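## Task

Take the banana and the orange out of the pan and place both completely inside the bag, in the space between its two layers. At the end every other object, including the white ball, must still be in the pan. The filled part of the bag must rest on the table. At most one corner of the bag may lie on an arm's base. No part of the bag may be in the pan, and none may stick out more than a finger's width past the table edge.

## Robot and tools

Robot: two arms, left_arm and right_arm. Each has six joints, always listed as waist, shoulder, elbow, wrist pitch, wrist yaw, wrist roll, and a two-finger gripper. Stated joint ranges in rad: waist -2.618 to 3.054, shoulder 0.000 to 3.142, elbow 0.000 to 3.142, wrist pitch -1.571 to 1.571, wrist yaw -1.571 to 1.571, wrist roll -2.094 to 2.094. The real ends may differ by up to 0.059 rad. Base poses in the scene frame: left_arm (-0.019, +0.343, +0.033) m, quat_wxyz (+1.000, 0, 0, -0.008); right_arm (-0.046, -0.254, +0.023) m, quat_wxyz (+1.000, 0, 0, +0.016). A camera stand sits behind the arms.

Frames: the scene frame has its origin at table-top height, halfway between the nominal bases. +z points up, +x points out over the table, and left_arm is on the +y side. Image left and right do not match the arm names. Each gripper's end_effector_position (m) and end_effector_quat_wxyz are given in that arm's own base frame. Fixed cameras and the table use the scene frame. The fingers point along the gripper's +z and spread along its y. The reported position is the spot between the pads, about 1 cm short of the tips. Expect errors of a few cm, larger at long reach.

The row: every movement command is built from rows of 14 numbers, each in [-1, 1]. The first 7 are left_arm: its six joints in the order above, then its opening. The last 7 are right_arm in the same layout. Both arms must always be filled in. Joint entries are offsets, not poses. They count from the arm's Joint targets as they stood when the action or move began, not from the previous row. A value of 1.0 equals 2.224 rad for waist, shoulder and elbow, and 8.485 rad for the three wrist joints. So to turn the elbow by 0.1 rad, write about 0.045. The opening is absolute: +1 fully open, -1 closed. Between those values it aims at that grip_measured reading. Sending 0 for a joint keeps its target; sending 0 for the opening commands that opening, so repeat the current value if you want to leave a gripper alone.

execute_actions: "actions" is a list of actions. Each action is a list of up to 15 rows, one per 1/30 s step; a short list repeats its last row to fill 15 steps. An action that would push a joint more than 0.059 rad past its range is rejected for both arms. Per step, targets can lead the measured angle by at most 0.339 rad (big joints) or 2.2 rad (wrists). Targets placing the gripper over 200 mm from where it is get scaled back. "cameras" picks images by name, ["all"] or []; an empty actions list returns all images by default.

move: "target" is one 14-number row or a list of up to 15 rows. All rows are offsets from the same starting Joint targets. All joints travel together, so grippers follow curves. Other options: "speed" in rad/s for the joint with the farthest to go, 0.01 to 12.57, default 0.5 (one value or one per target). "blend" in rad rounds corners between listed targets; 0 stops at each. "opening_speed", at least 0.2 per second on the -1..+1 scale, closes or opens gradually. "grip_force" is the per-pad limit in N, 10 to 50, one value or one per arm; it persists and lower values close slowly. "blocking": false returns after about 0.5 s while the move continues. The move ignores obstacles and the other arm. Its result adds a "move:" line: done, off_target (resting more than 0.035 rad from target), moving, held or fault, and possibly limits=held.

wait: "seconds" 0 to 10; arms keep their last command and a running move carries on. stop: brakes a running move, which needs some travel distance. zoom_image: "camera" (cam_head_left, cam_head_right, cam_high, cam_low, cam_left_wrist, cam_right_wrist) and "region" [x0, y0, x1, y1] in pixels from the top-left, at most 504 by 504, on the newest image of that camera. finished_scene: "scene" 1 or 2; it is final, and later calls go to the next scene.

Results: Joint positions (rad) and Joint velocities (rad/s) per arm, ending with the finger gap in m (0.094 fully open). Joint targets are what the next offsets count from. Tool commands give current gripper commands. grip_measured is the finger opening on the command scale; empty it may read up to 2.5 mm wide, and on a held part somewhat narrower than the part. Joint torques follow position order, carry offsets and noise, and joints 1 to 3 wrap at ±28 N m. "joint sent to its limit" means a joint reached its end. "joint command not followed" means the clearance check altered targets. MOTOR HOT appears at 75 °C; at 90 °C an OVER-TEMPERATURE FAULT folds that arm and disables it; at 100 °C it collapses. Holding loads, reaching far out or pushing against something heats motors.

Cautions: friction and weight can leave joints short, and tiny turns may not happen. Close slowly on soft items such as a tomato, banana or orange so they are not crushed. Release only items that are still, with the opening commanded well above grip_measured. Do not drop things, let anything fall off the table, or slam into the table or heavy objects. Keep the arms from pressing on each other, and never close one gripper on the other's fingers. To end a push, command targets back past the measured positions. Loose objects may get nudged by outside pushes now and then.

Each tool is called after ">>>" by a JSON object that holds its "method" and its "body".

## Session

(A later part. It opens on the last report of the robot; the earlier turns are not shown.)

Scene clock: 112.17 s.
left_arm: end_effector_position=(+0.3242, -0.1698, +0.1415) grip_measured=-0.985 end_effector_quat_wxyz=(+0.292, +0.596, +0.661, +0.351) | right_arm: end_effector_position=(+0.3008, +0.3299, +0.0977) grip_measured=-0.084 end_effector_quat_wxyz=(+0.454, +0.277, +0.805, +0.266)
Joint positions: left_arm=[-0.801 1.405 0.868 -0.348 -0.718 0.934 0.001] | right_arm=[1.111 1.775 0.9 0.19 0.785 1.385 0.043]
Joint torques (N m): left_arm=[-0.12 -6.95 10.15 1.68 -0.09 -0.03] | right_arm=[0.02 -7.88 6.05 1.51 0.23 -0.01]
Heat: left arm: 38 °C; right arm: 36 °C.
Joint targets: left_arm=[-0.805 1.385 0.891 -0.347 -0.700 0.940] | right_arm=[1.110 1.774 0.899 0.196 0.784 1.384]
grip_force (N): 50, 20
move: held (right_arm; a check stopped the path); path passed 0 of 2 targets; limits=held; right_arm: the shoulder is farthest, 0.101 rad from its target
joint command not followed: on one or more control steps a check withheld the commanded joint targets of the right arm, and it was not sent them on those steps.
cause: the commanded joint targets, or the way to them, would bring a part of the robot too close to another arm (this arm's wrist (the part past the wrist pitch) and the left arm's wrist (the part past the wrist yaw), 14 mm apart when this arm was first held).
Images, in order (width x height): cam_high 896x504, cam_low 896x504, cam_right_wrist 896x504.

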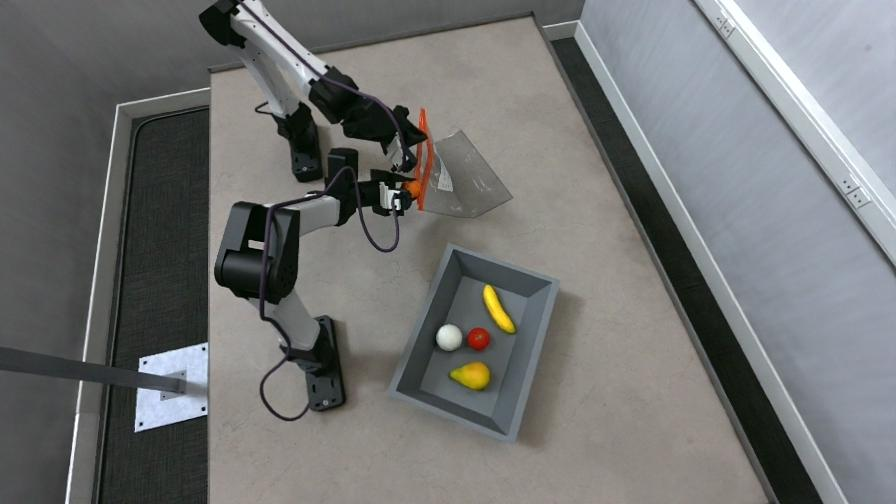

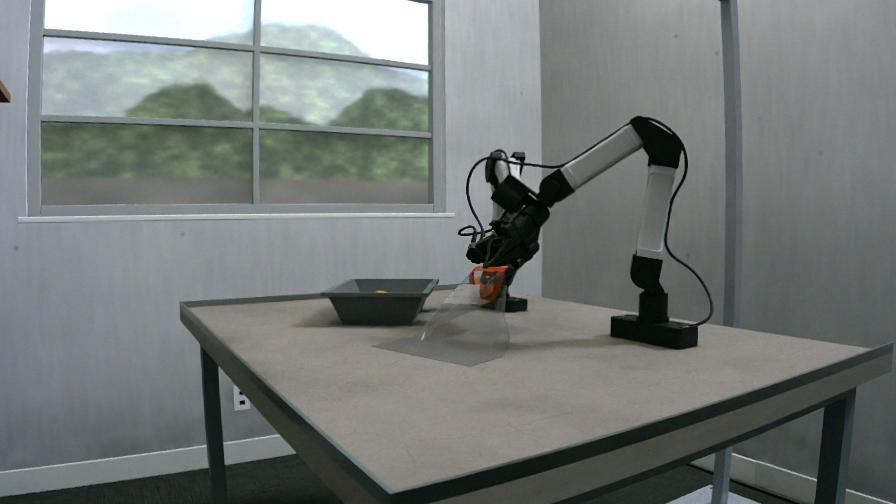

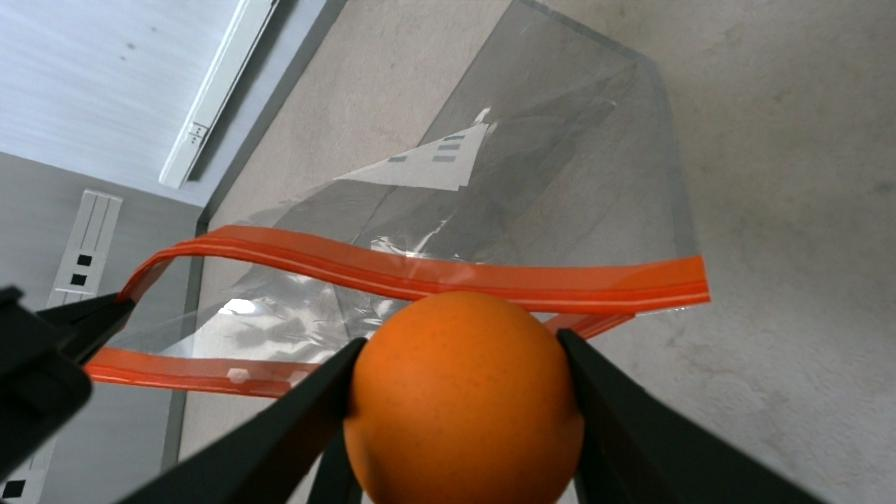

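>>> {"method": "move", "body": {"target": [[0,0,0,0,0,0,-1,0.0349,-0.0454,-0.0085,-0.0132,0.0064,0.0080,-0.2],[0.0508,0.0623,0.1505,-0.0542,0.0331,-0.0073,-1,0.0349,-0.0454,-0.0085,-0.0132,0.0064,0.0080,-0.2]], "speed": 0.4, "cameras": ["all"]}}

>>> {"method": "zoom_image", "body": {"camera": "cam_low", "region": [400, 210, 560, 350]}}

>>> {"method": "zoom_image", "body": {"camera": "cam_high", "region": [330, 80, 530, 240]}}

Scene clock: 116.00 s.
left_arm: end_effector_position=(+0.3235, -0.1753, +0.1542) grip_measured=-0.985 end_effector_quat_wxyz=(+0.207, +0.641, +0.702, +0.231) | right_arm: end_effector_position=(+0.2727, +0.3296, +0.1074) grip_measured=-0.084 end_effector_quat_wxyz=(+0.449, +0.270, +0.810, +0.265)
Joint positions: left_arm=[-0.698 1.508 1.203 -0.794 -0.437 0.89 0.001] | right_arm=[1.183 1.705 0.884 0.083 0.825 1.445 0.043]
Joint torques (N m): left_arm=[0.69 -5.15 10.07 1.24 -0.02 -0.19] | right_arm=[0.49 -10.13 5.89 1.39 0.39 0.07]
Heat: left arm: 37 °C; right arm: 37 °C.
Joint targets: left_arm=[-0.692 1.523 1.226 -0.807 -0.419 0.878] | right_arm=[1.188 1.673 0.880 0.083 0.838 1.452]
grip_force (N): 50, 20
move: done

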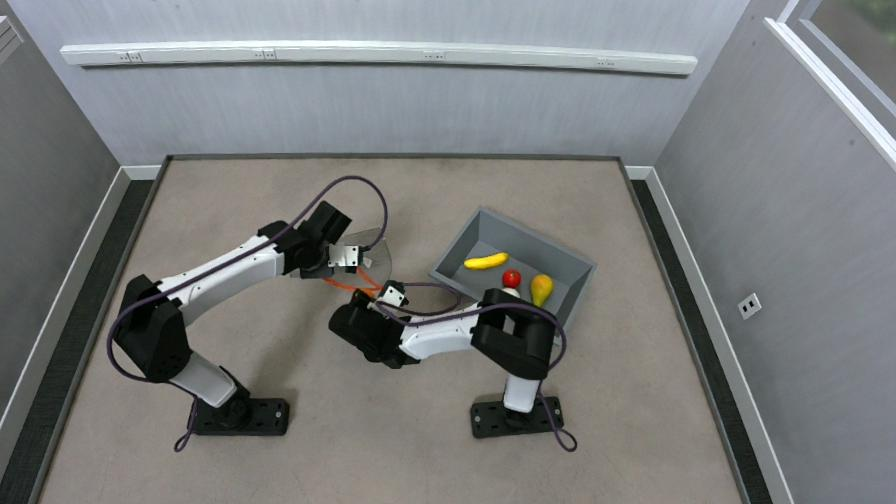

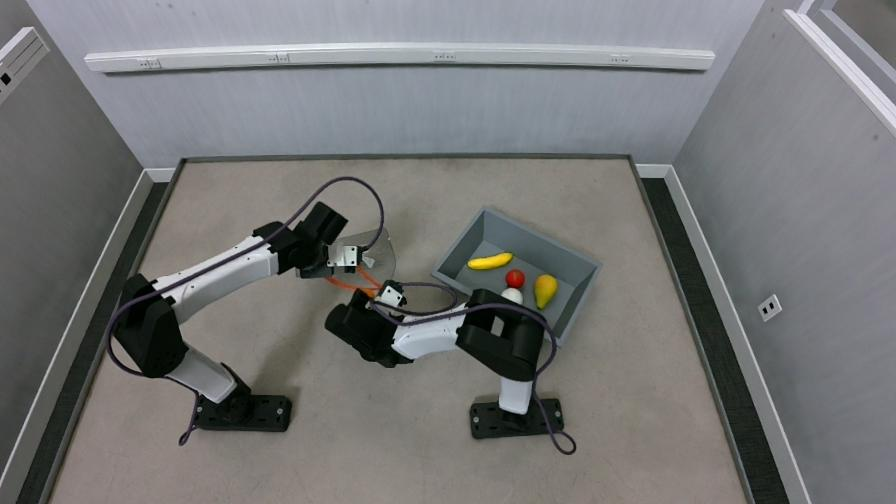

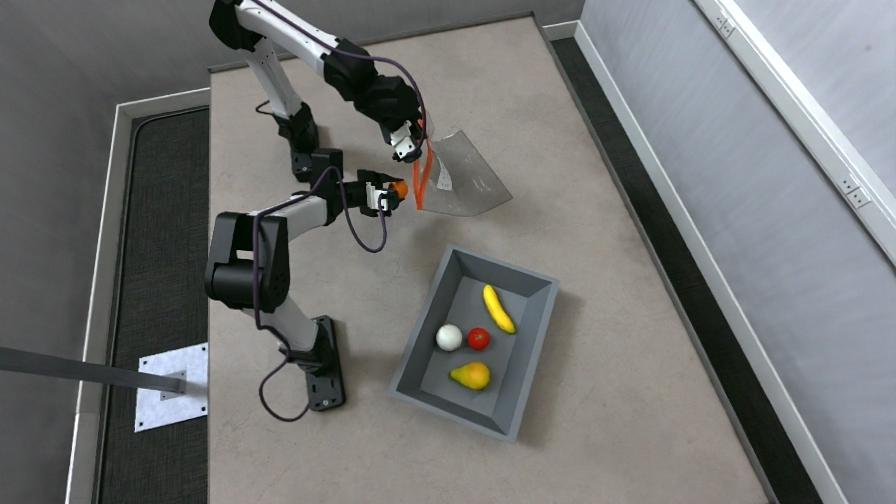

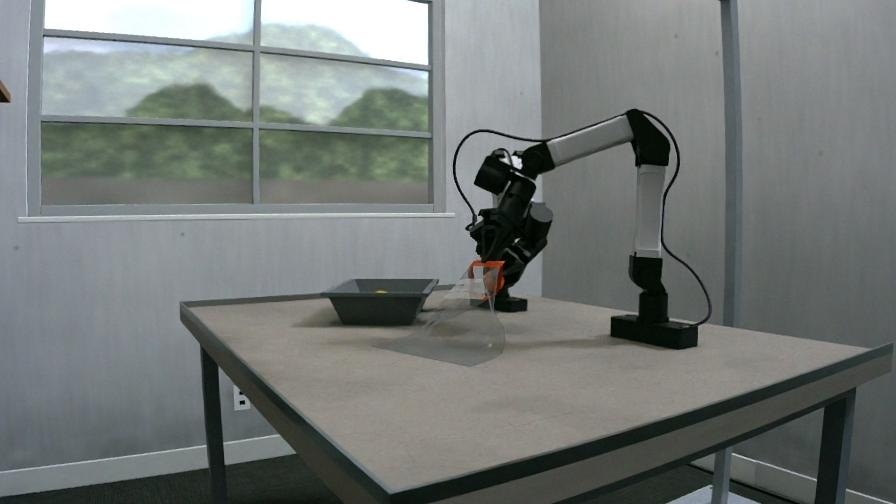

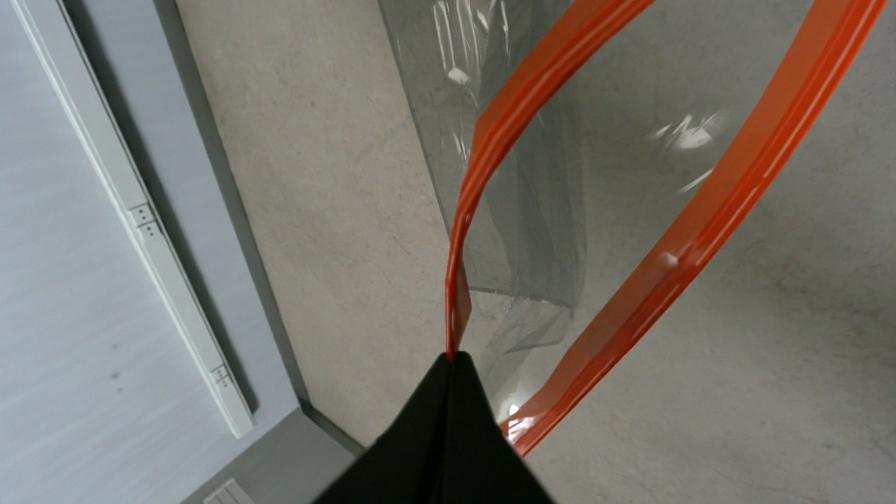

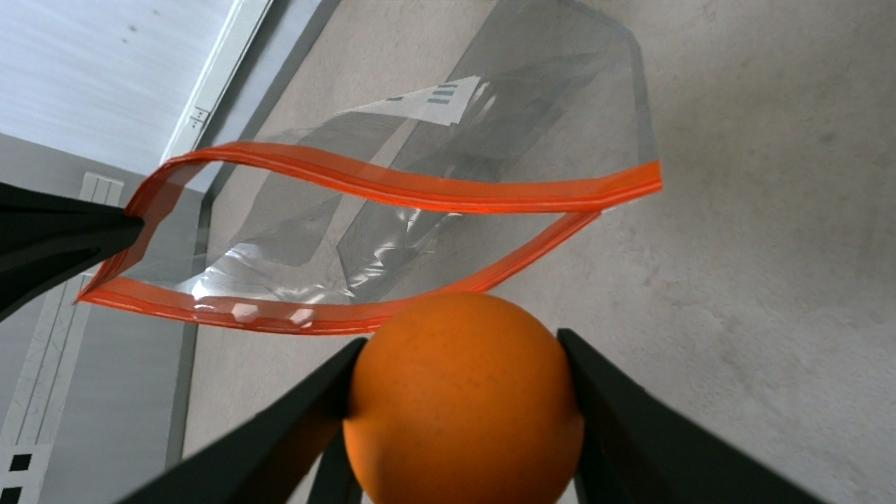

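Scaled by 3.150 from the camera's 896x504 image, which has a finer 1280x720 frame.

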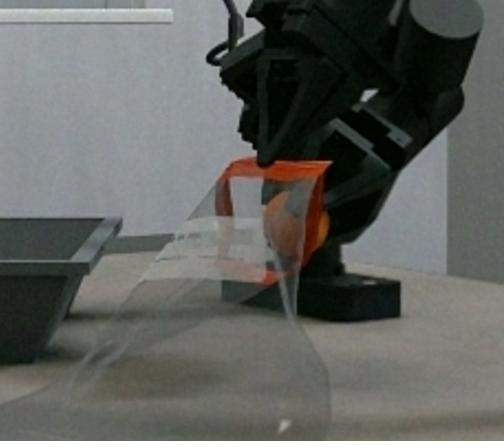

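Scaled by 2.520 from the camera's 896x504 image, which has a finer 1280x720 frame.

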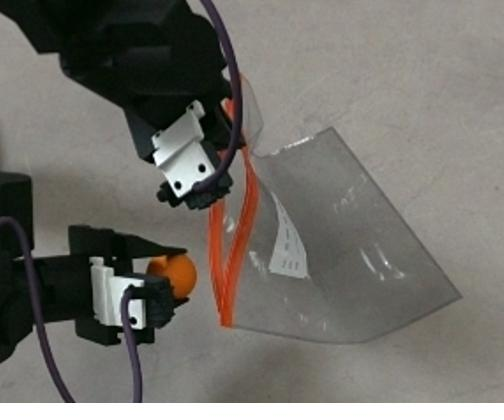

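>>> {"method": "move", "body": {"target": [0,0,0,0,0,0,-1,-0.0290,0.0645,0.0577,0.0101,-0.0064,-0.0080,-0.2], "speed": 0.3, "cameras": ["cam_right_wrist","cam_low","cam_high"]}}

>>> {"method": "zoom_image", "body": {"camera": "cam_low", "region": [400, 210, 560, 350]}}

Scene clock: 118.13 s.
left_arm: end_effector_position=(+0.3234, -0.1753, +0.1541) grip_measured=-0.985 end_effector_quat_wxyz=(+0.207, +0.642, +0.702, +0.231) | right_arm: end_effector_position=(+0.3023, +0.3493, +0.1084) grip_measured=-0.084 end_effector_quat_wxyz=(+0.452, +0.275, +0.802, +0.275)
Joint positions: left_arm=[-0.698 1.508 1.203 -0.794 -0.436 0.89 0.001] | right_arm=[1.129 1.805 0.981 0.15 0.791 1.394 0.043]
Joint torques (N m): left_arm=[0.66 -5.16 10.09 1.23 -0.01 -0.17] | right_arm=[-0.47 -7.31 8.92 1.63 0.16 -0.08]
Heat: left arm: 36 °C; right arm: 37 °C.
Joint targets: left_arm=[-0.692 1.523 1.226 -0.807 -0.419 0.878] | right_arm=[1.123 1.816 1.008 0.169 0.784 1.384]
grip_force (N): 50, 20
move: done
Images, in order (width x height): cam_high 896x504, cam_low 896x504, cam_right_wrist 896x504.

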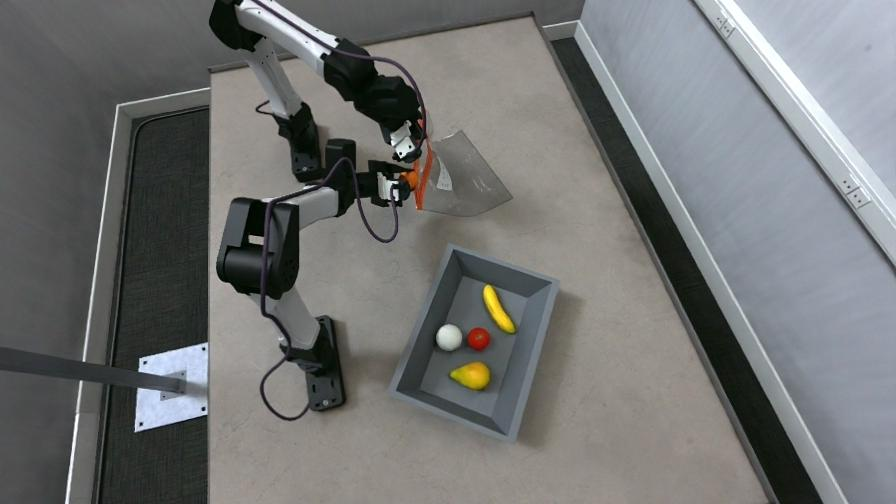

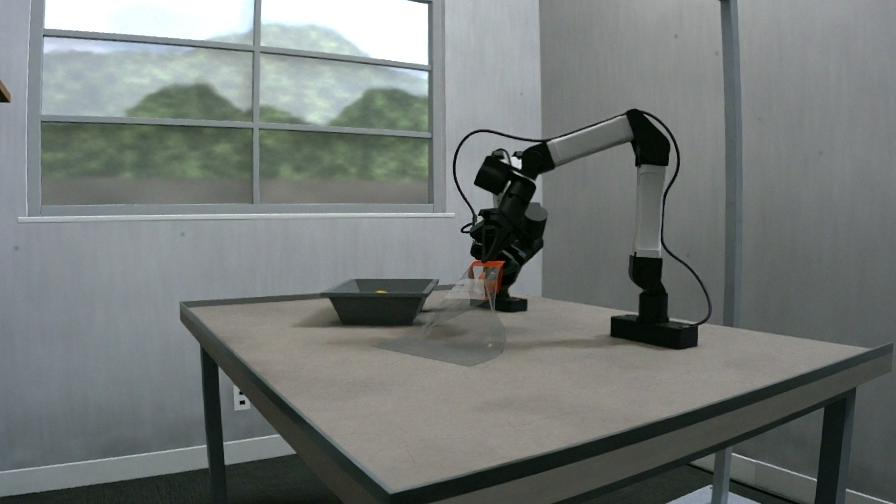

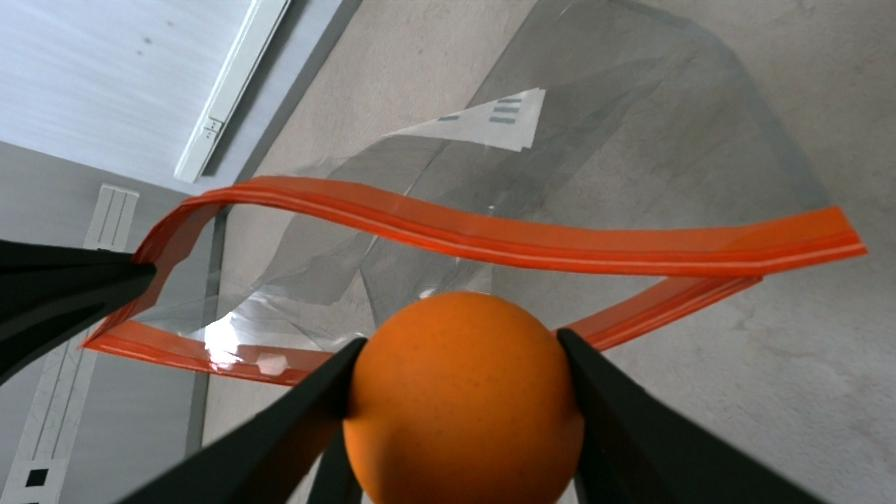

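Scaled by 3.150 from the camera's 896x504 image, which has a finer 1280x720 frame.

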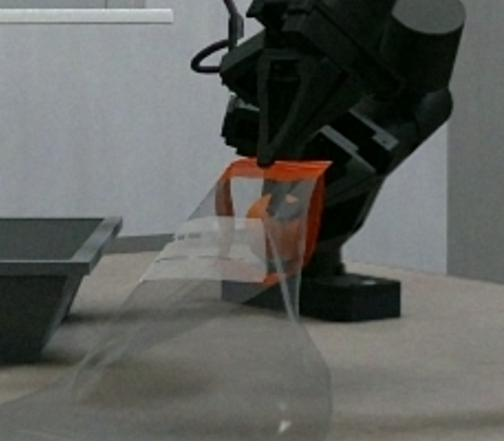

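>>> {"method": "move", "body": {"target": [0,0,0,0,0,0,-1,-0.0549,0.0929,0.0571,0.0167,-0.0119,-0.0111,-0.2], "speed": 0.25, "cameras": ["cam_right_wrist","cam_low","cam_high"]}}

>>> {"method": "zoom_image", "body": {"camera": "cam_low", "region": [400, 210, 560, 350]}}

>>> {"method": "zoom_image", "body": {"camera": "cam_high", "region": [330, 80, 530, 240]}}

Scene clock: 119.90 s.
left_arm: end_effector_position=(+0.3234, -0.1753, +0.1541) grip_measured=-0.985 end_effector_quat_wxyz=(+0.207, +0.642, +0.702, +0.231) | right_arm: end_effector_position=(+0.3526, +0.3604, +0.0798) grip_measured=-0.084 end_effector_quat_wxyz=(+0.451, +0.279, +0.805, +0.267)
Joint positions: left_arm=[-0.698 1.508 1.203 -0.794 -0.436 0.89 0.001] | right_arm=[1.024 1.982 1.09 0.254 0.713 1.321 0.043]
Joint torques (N m): left_arm=[0.68 -5.16 10.1 1.23 -0.02 -0.17] | right_arm=[0.39 -9.91 6.27 1.5 0.28 0.01]
Heat: left arm: 36 °C; right arm: 37 °C.
Joint targets: left_arm=[-0.692 1.523 1.226 -0.807 -0.419 0.878] | right_arm=[1.027 1.979 1.090 0.257 0.715 1.322]
grip_force (N): 50, 20
move: held (right_arm; a check stopped the path); limits=held; right_arm: the wrist pitch is farthest, 0.057 rad from its target
joint command not followed: on one or more control steps a check withheld the commanded joint targets of the right arm, and it was not sent them on those steps.
cause: the commanded joint targets, or the way to them, would bring a part of the robot too close to another arm (this arm's wrist (the part past the wrist pitch) and the left arm's gripper housing, 8 mm apart when this arm was first held).
Images, in order (width x height): cam_high 896x504, cam_low 896x504, cam_right_wrist 896x504.

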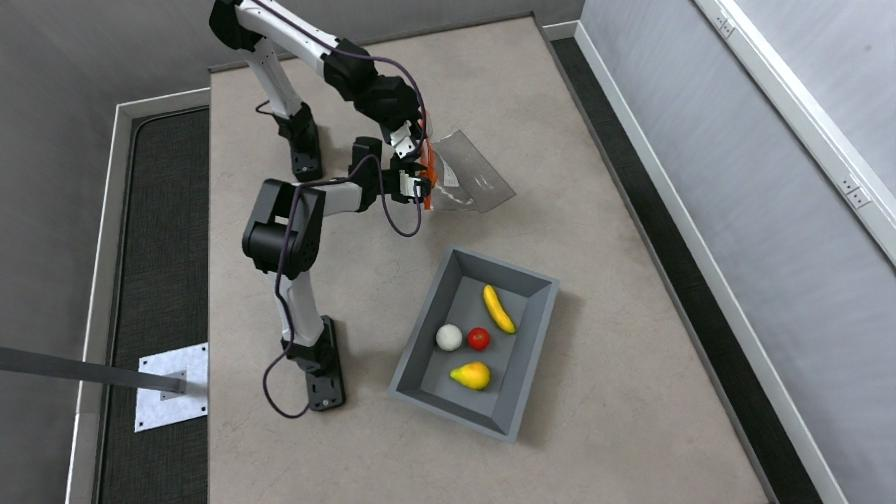

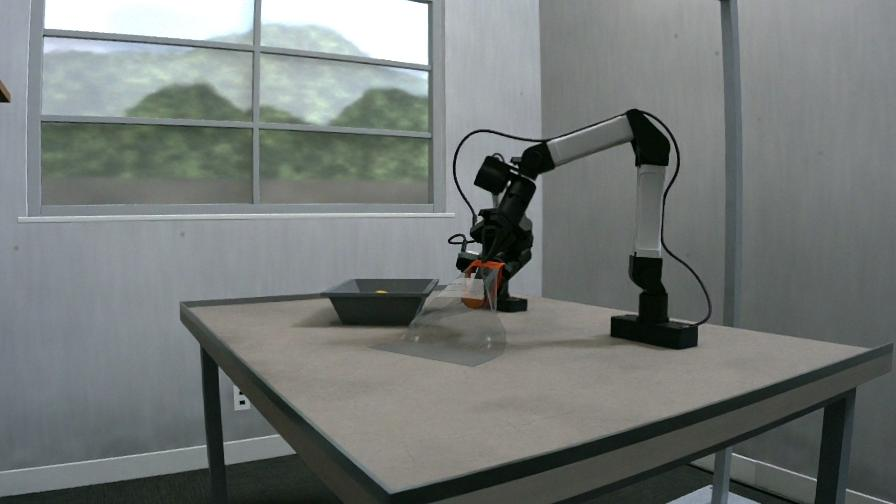

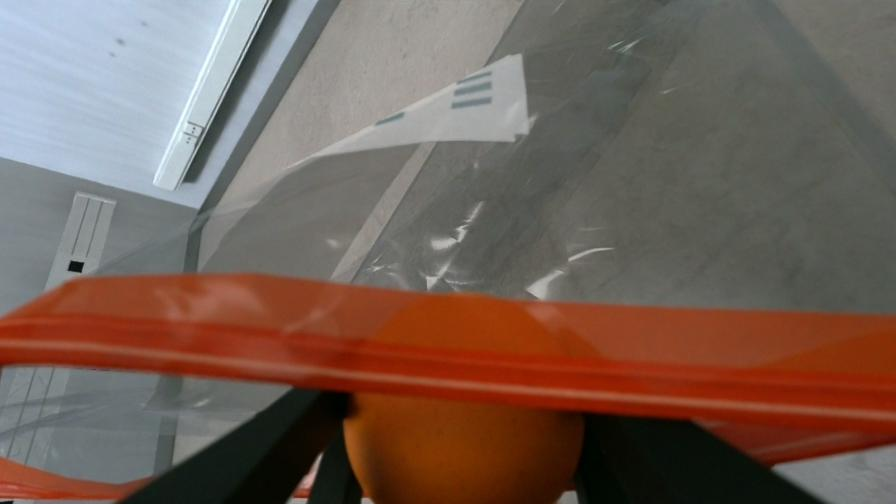

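Scaled by 3.150 from the camera's 896x504 image, which has a finer 1280x720 frame.

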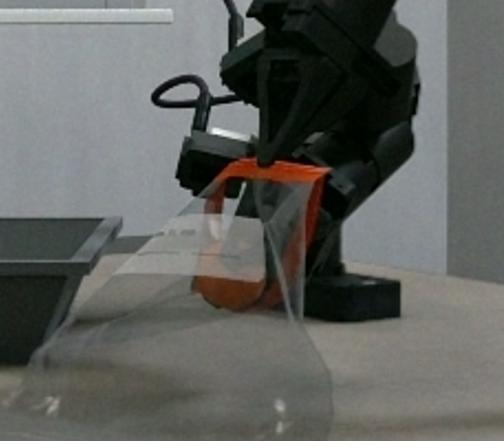

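Scaled by 2.520 from the camera's 896x504 image, which has a finer 1280x720 frame.

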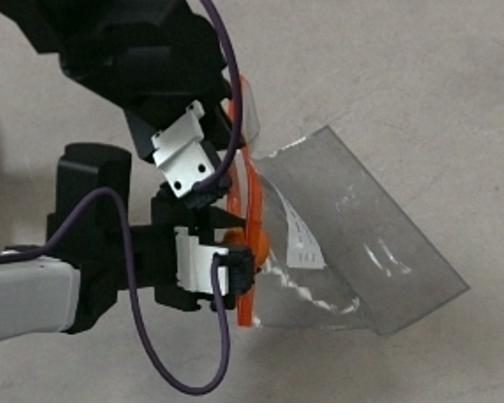

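>>> {"method": "move", "body": {"target": [0,0,0,0,0,0,-1,-0.0231,0.0252,0.0016,0.0140,-0.0062,-0.0059,-0.2], "speed": 0.2, "cameras": ["cam_right_wrist","cam_low","cam_high"]}}

>>> {"method": "zoom_image", "body": {"camera": "cam_low", "region": [400, 210, 560, 350]}}

Scene clock: 121.23 s.
left_arm: end_effector_position=(+0.3234, -0.1753, +0.1541) grip_measured=-0.985 end_effector_quat_wxyz=(+0.207, +0.642, +0.702, +0.231) | right_arm: end_effector_position=(+0.3544, +0.3609, +0.0810) grip_measured=-0.084 end_effector_quat_wxyz=(+0.451, +0.279, +0.803, +0.271)
Joint positions: left_arm=[-0.698 1.508 1.203 -0.794 -0.436 0.89 0.001] | right_arm=[1.02 1.983 1.09 0.265 0.708 1.318 0.043]
Joint torques (N m): left_arm=[0.69 -5.16 10.09 1.24 -0.03 -0.18] | right_arm=[-0.01 -9.59 6.16 1.52 0.21 -0.01]
Heat: left arm: 36 °C; right arm: 37 °C.
Joint targets: left_arm=[-0.692 1.523 1.226 -0.807 -0.419 0.878] | right_arm=[1.020 1.983 1.090 0.266 0.708 1.318]
grip_force (N): 50, 20
move: held (right_arm; a check stopped the path); limits=held; right_arm: the wrist pitch is farthest, 0.111 rad from its target
joint command not followed: on one or more control steps a check withheld the commanded joint targets of the right arm, and it was not sent them on those steps.
cause: the commanded joint targets, or the way to them, would bring a part of the robot too close to another arm (this arm's wrist (the part past the wrist pitch) and the left arm's gripper housing, 6 mm apart when this arm was first held).
Images, in order (width x height): cam_high 896x504, cam_low 896x504, cam_right_wrist 896x504.

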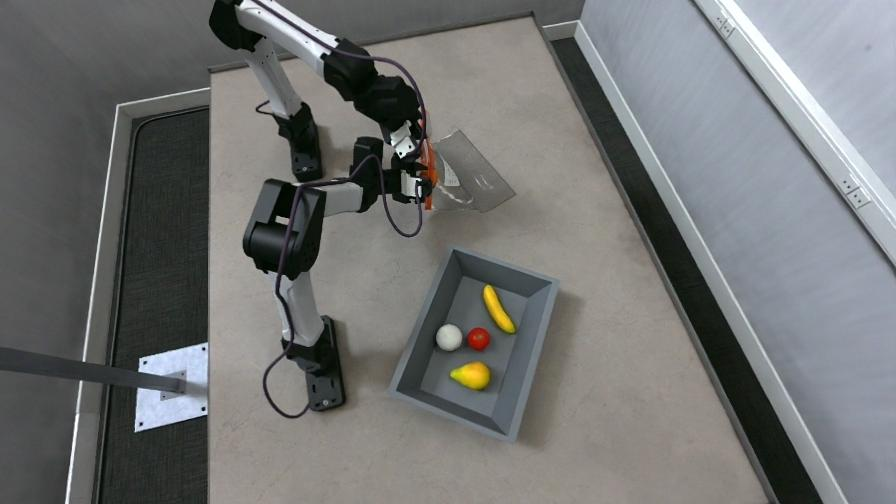

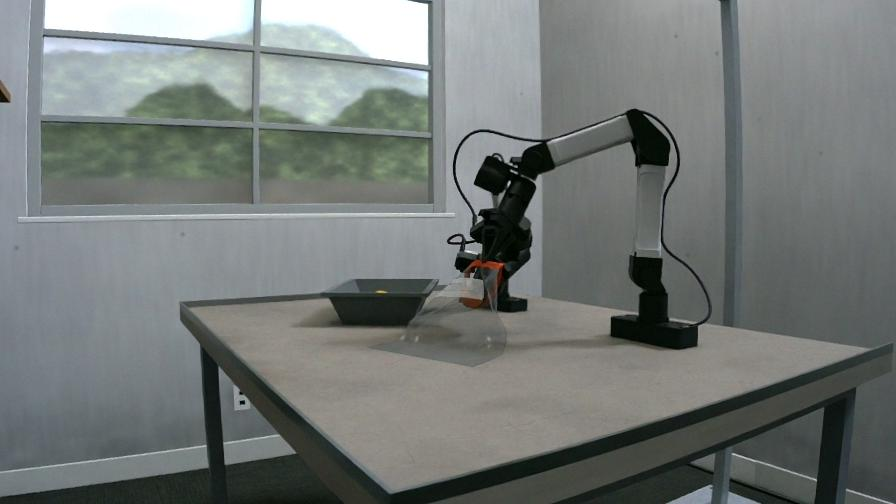

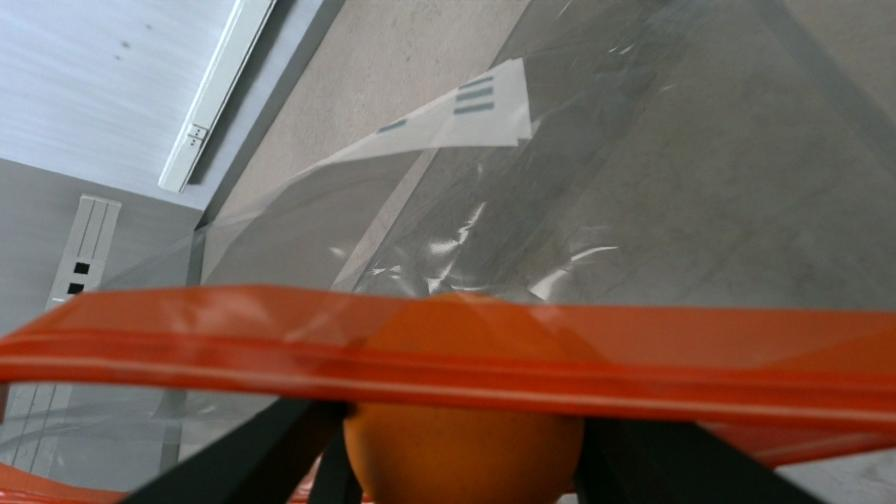

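Scaled by 3.150 from the camera's 896x504 image, which has a finer 1280x720 frame.

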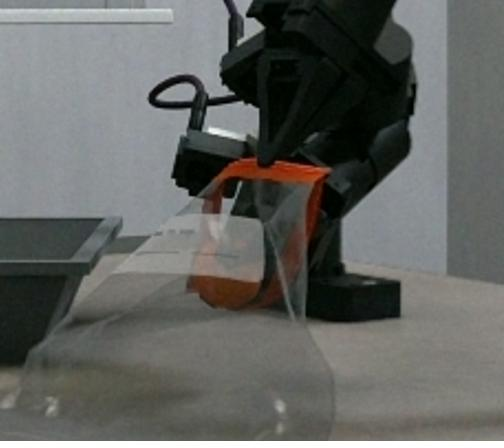

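>>> {"method": "move", "body": {"target": [-0.0,-0.0004,0.0531,-0.0140,0,0,-1,0,0,0,0,0,0,-0.2], "speed": 0.2, "cameras": ["cam_right_wrist","cam_low","cam_high"]}}

>>> {"method": "zoom_image", "body": {"camera": "cam_low", "region": [400, 210, 560, 350]}}

Scene clock: 122.87 s.
left_arm: end_effector_position=(+0.3235, -0.1757, +0.1830) grip_measured=-0.985 end_effector_quat_wxyz=(+0.206, +0.642, +0.702, +0.230) | right_arm: end_effector_position=(+0.3543, +0.3609, +0.0809) grip_measured=-0.084 end_effector_quat_wxyz=(+0.451, +0.279, +0.803, +0.271)
Joint positions: left_arm=[-0.698 1.511 1.322 -0.913 -0.435 0.889 0.001] | right_arm=[1.02 1.983 1.09 0.264 0.708 1.318 0.043]
Joint torques (N m): left_arm=[0.7 -5.48 10.03 1.26 -0.03 -0.17] | right_arm=[0.05 -9.59 6.15 1.56 0.21 0]
Heat: left arm: 35 °C; right arm: 38 °C.
Joint targets: left_arm=[-0.692 1.522 1.344 -0.926 -0.419 0.878] | right_arm=[1.020 1.983 1.090 0.266 0.708 1.318]
grip_force (N): 50, 20
move: done
Images, in order (width x height): cam_high 896x504, cam_low 896x504, cam_right_wrist 896x504.

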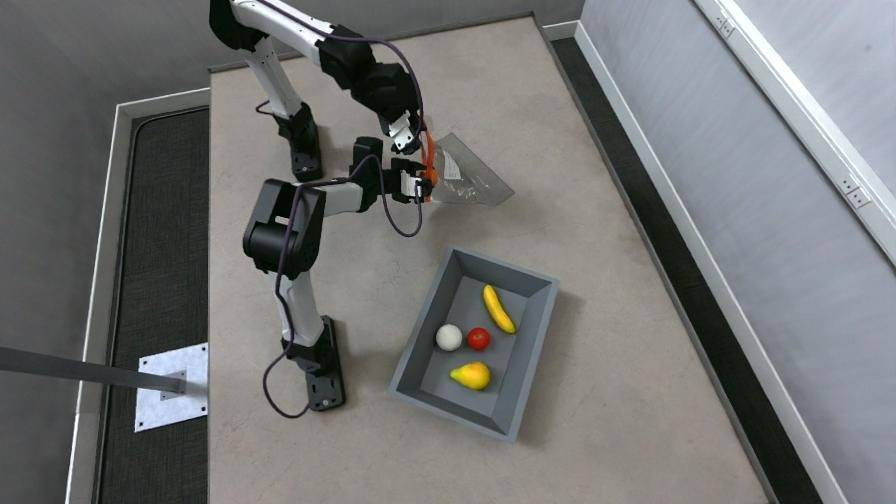

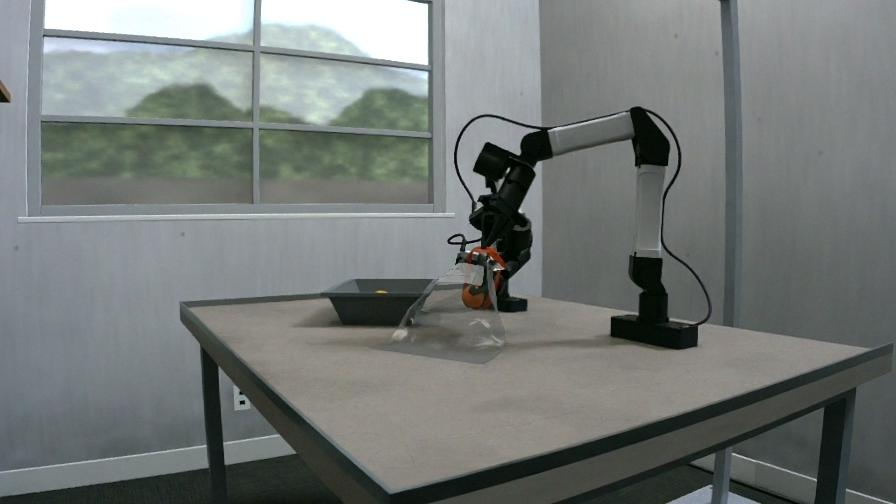

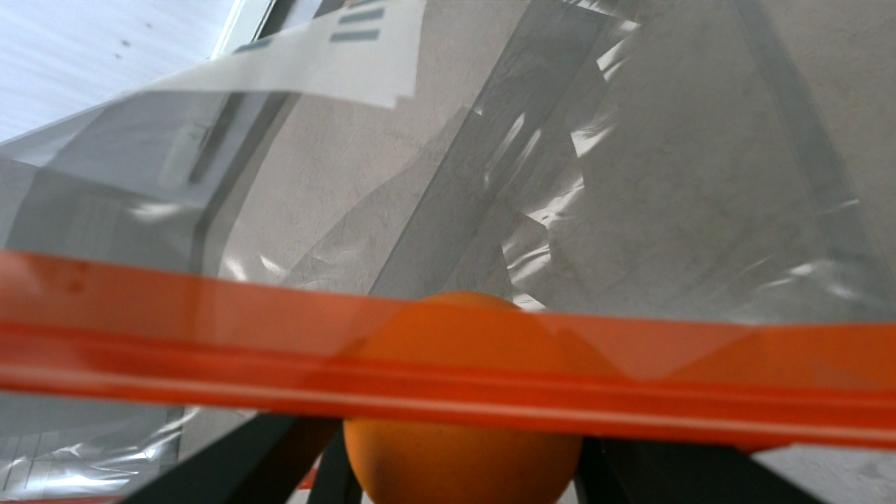

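Scaled by 3.150 from the camera's 896x504 image, which has a finer 1280x720 frame.

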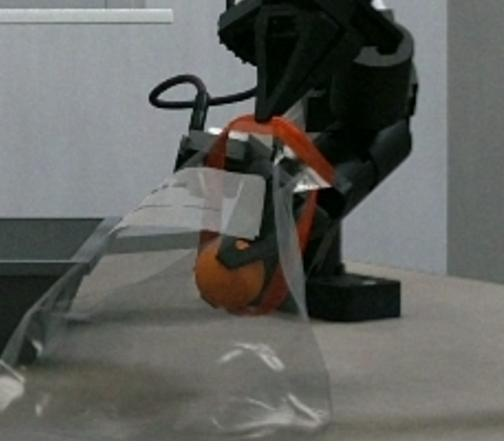

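>>> {"method": "move", "body": {"target": [[0,0,0,0,0,0,-1,-0.0297,0.0477,0.0295,0.0131,-0.0076,-0.0072,-0.2],[0,0,0,0,0,0,-1,-0.0297,0.0477,0.0295,0.0131,-0.0076,-0.0072,0.2]], "speed": 0.2, "opening_speed": 0.6, "cameras": ["cam_right_wrist","cam_low","cam_high"]}}

>>> {"method": "zoom_image", "body": {"camera": "cam_low", "region": [400, 210, 560, 350]}}

Scene clock: 123.87 s.
left_arm: end_effector_position=(+0.3233, -0.1758, +0.1829) grip_measured=-0.985 end_effector_quat_wxyz=(+0.205, +0.642, +0.702, +0.230) | right_arm: end_effector_position=(+0.3588, +0.3582, +0.0720) grip_measured=-0.084 end_effector_quat_wxyz=(+0.449, +0.279, +0.807, +0.265)
Joint positions: left_arm=[-0.698 1.511 1.322 -0.914 -0.434 0.889 0.001] | right_arm=[1.007 2.004 1.089 0.277 0.697 1.31 0.043]
Joint torques (N m): left_arm=[0.66 -5.48 10.06 1.24 -0.04 -0.18] | right_arm=[0.01 -10.19 6.22 1.6 0.2 0]
Heat: left arm: 35 °C; right arm: 38 °C.
Joint targets: left_arm=[-0.692 1.522 1.344 -0.926 -0.419 0.878] | right_arm=[1.009 2.001 1.091 0.282 0.698 1.310]
Tool commands: left_gripper/opening=-1.0 right_gripper/opening=-0.2
grip_force (N): 50, 20
move: held (right_arm; a check stopped the path); path passed 0 of 2 targets; target 2's new numbers were not sent; limits=held; right_arm: the wrist pitch is farthest, 0.100 rad from its target
joint command not followed: on one or more control steps a check withheld the commanded joint targets of the right arm, and it was not sent them on those steps.
cause: the commanded joint targets, or the way to them, would bring a part of the robot too close to another arm (this arm's wrist (the part past the wrist pitch) and the left arm's fingers, 8 mm apart when this arm was first held).
Images, in order (width x height): cam_high 896x504, cam_low 896x504, cam_right_wrist 896x504.

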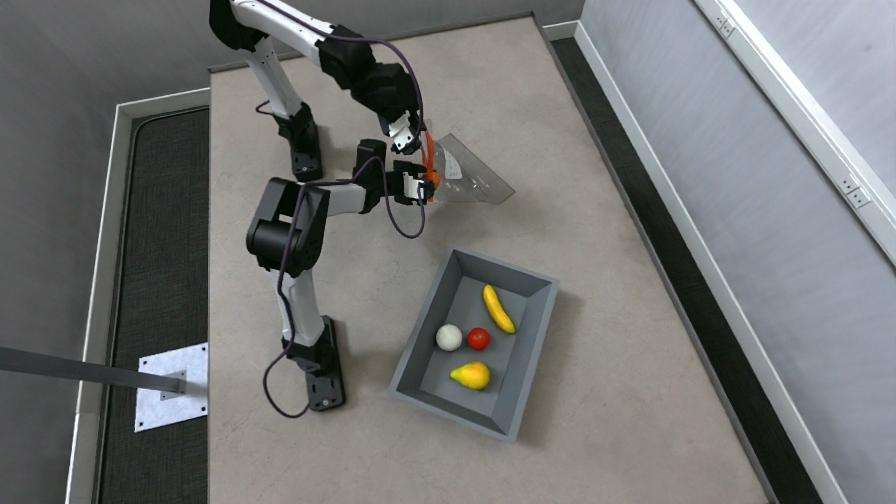

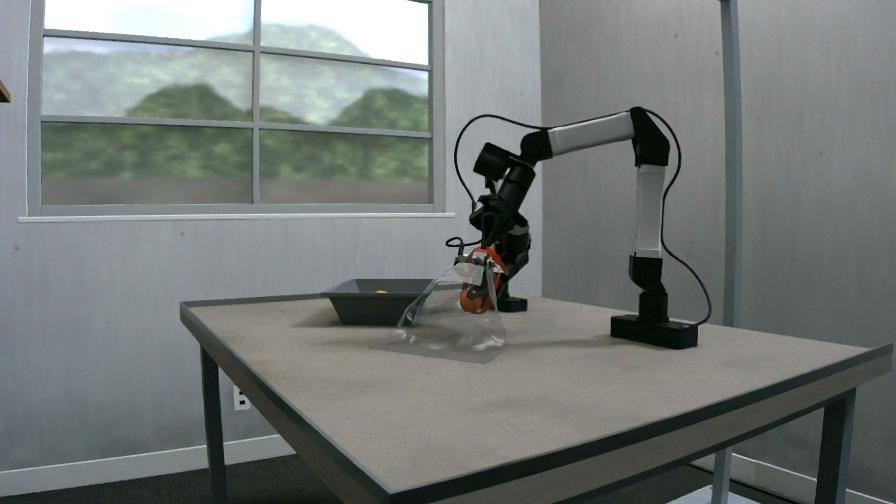

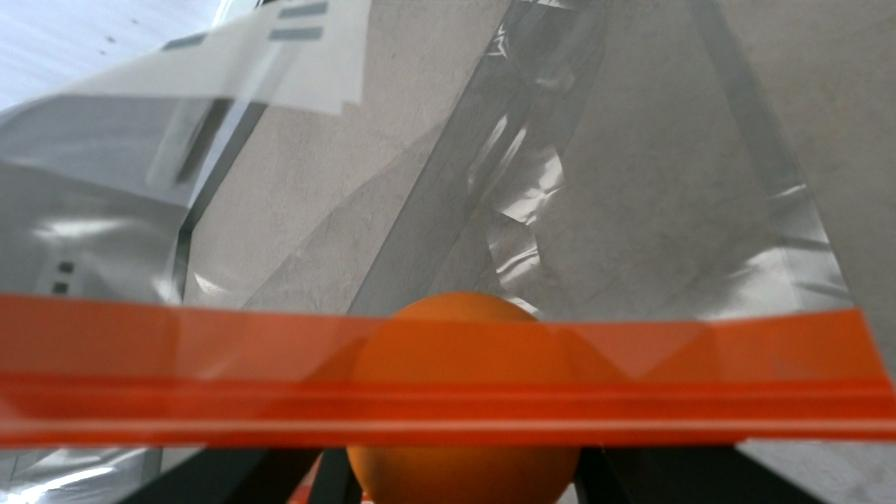

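Scaled by 3.150 from the camera's 896x504 image, which has a finer 1280x720 frame.

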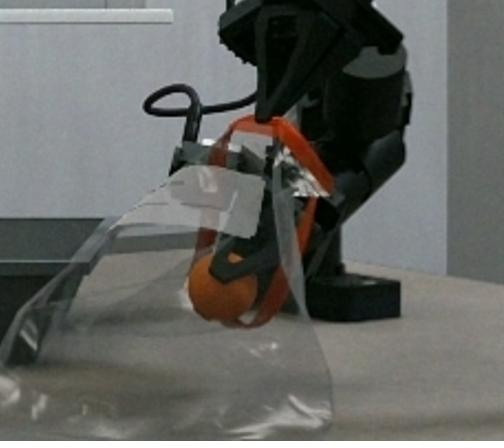

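>>> {"method": "move", "body": {"target": [0,0,0,0,0,0,-1,0,0,0,0,0,0,0.15], "opening_speed": 0.6, "cameras": ["cam_right_wrist","cam_low","cam_high"]}}

>>> {"method": "zoom_image", "body": {"camera": "cam_low", "region": [400, 210, 560, 350]}}

Scene clock: 124.93 s.
left_arm: end_effector_position=(+0.3230, -0.1761, +0.1826) grip_measured=-0.985 end_effector_quat_wxyz=(+0.205, +0.643, +0.702, +0.228) | right_arm: end_effector_position=(+0.3588, +0.3582, +0.0720) grip_measured=+0.149 end_effector_quat_wxyz=(+0.449, +0.279, +0.807, +0.265)
Joint positions: left_arm=[-0.698 1.511 1.322 -0.915 -0.43 0.889 0.001] | right_arm=[1.007 2.004 1.089 0.277 0.697 1.31 0.054]
Joint torques (N m): left_arm=[0.76 -5.46 10.06 1.24 -0.07 -0.18] | right_arm=[0.23 -9.94 6.22 1.59 0.22 0]
Heat: left arm: 35 °C; right arm: 38 °C.
Joint targets: left_arm=[-0.692 1.522 1.344 -0.926 -0.419 0.878] | right_arm=[1.009 2.001 1.091 0.282 0.698 1.310]
grip_force (N): 50, 20
move: done
Images, in order (width x height): cam_high 896x504, cam_low 896x504, cam_right_wrist 896x504.

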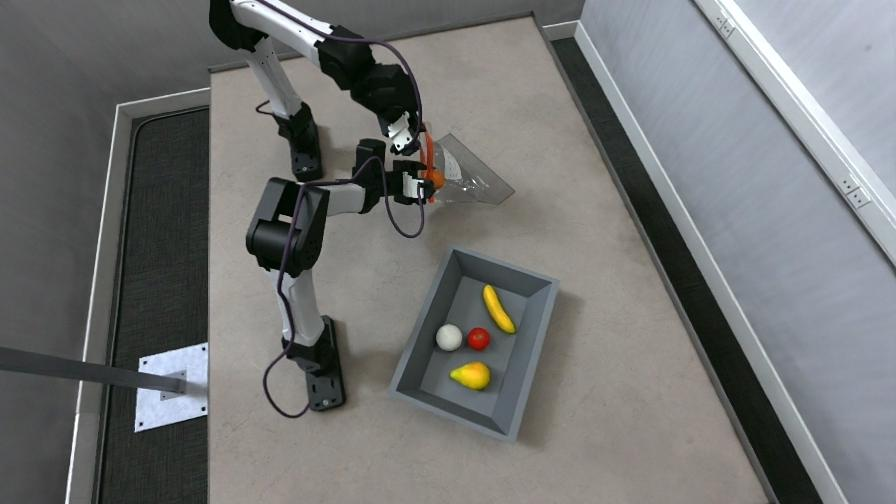

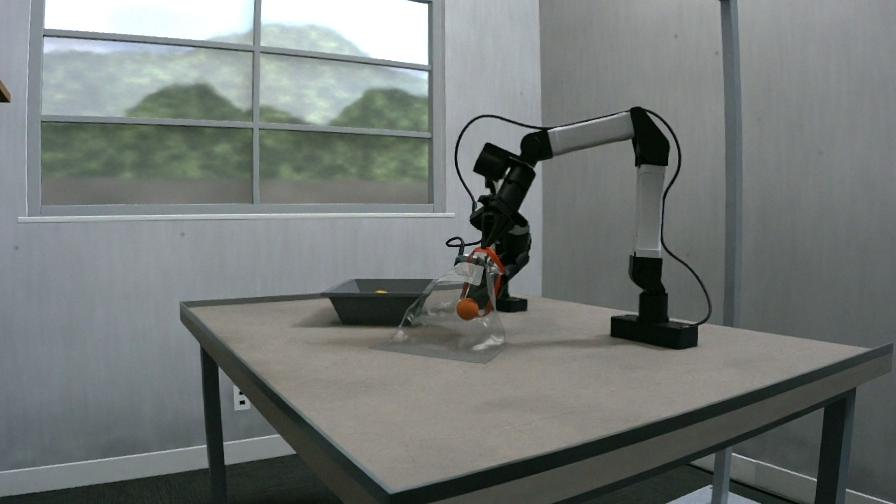

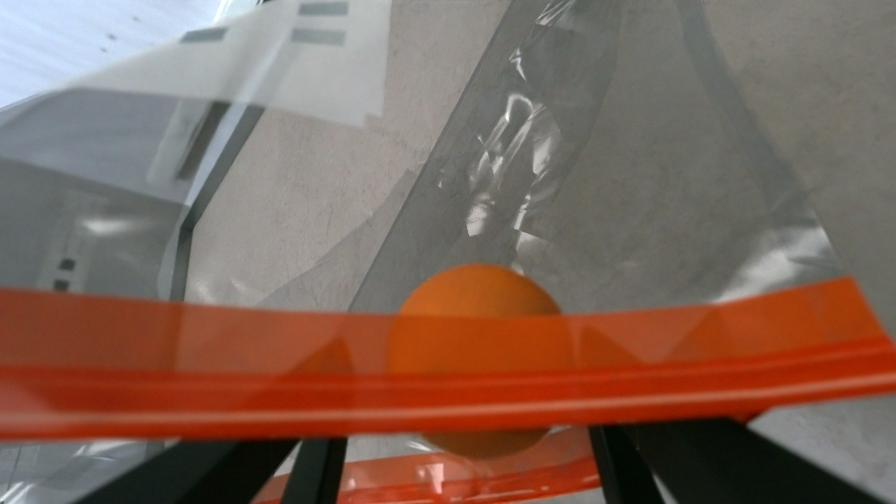

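Scaled by 3.150 from the camera's 896x504 image, which has a finer 1280x720 frame.

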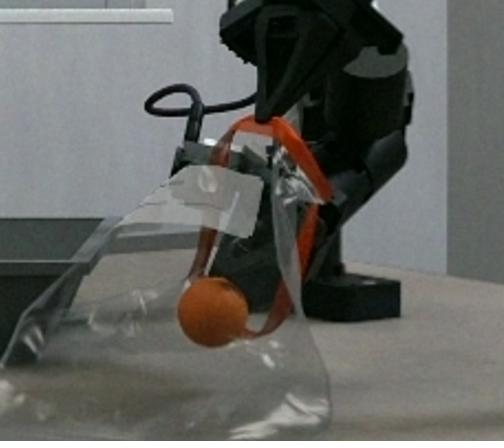

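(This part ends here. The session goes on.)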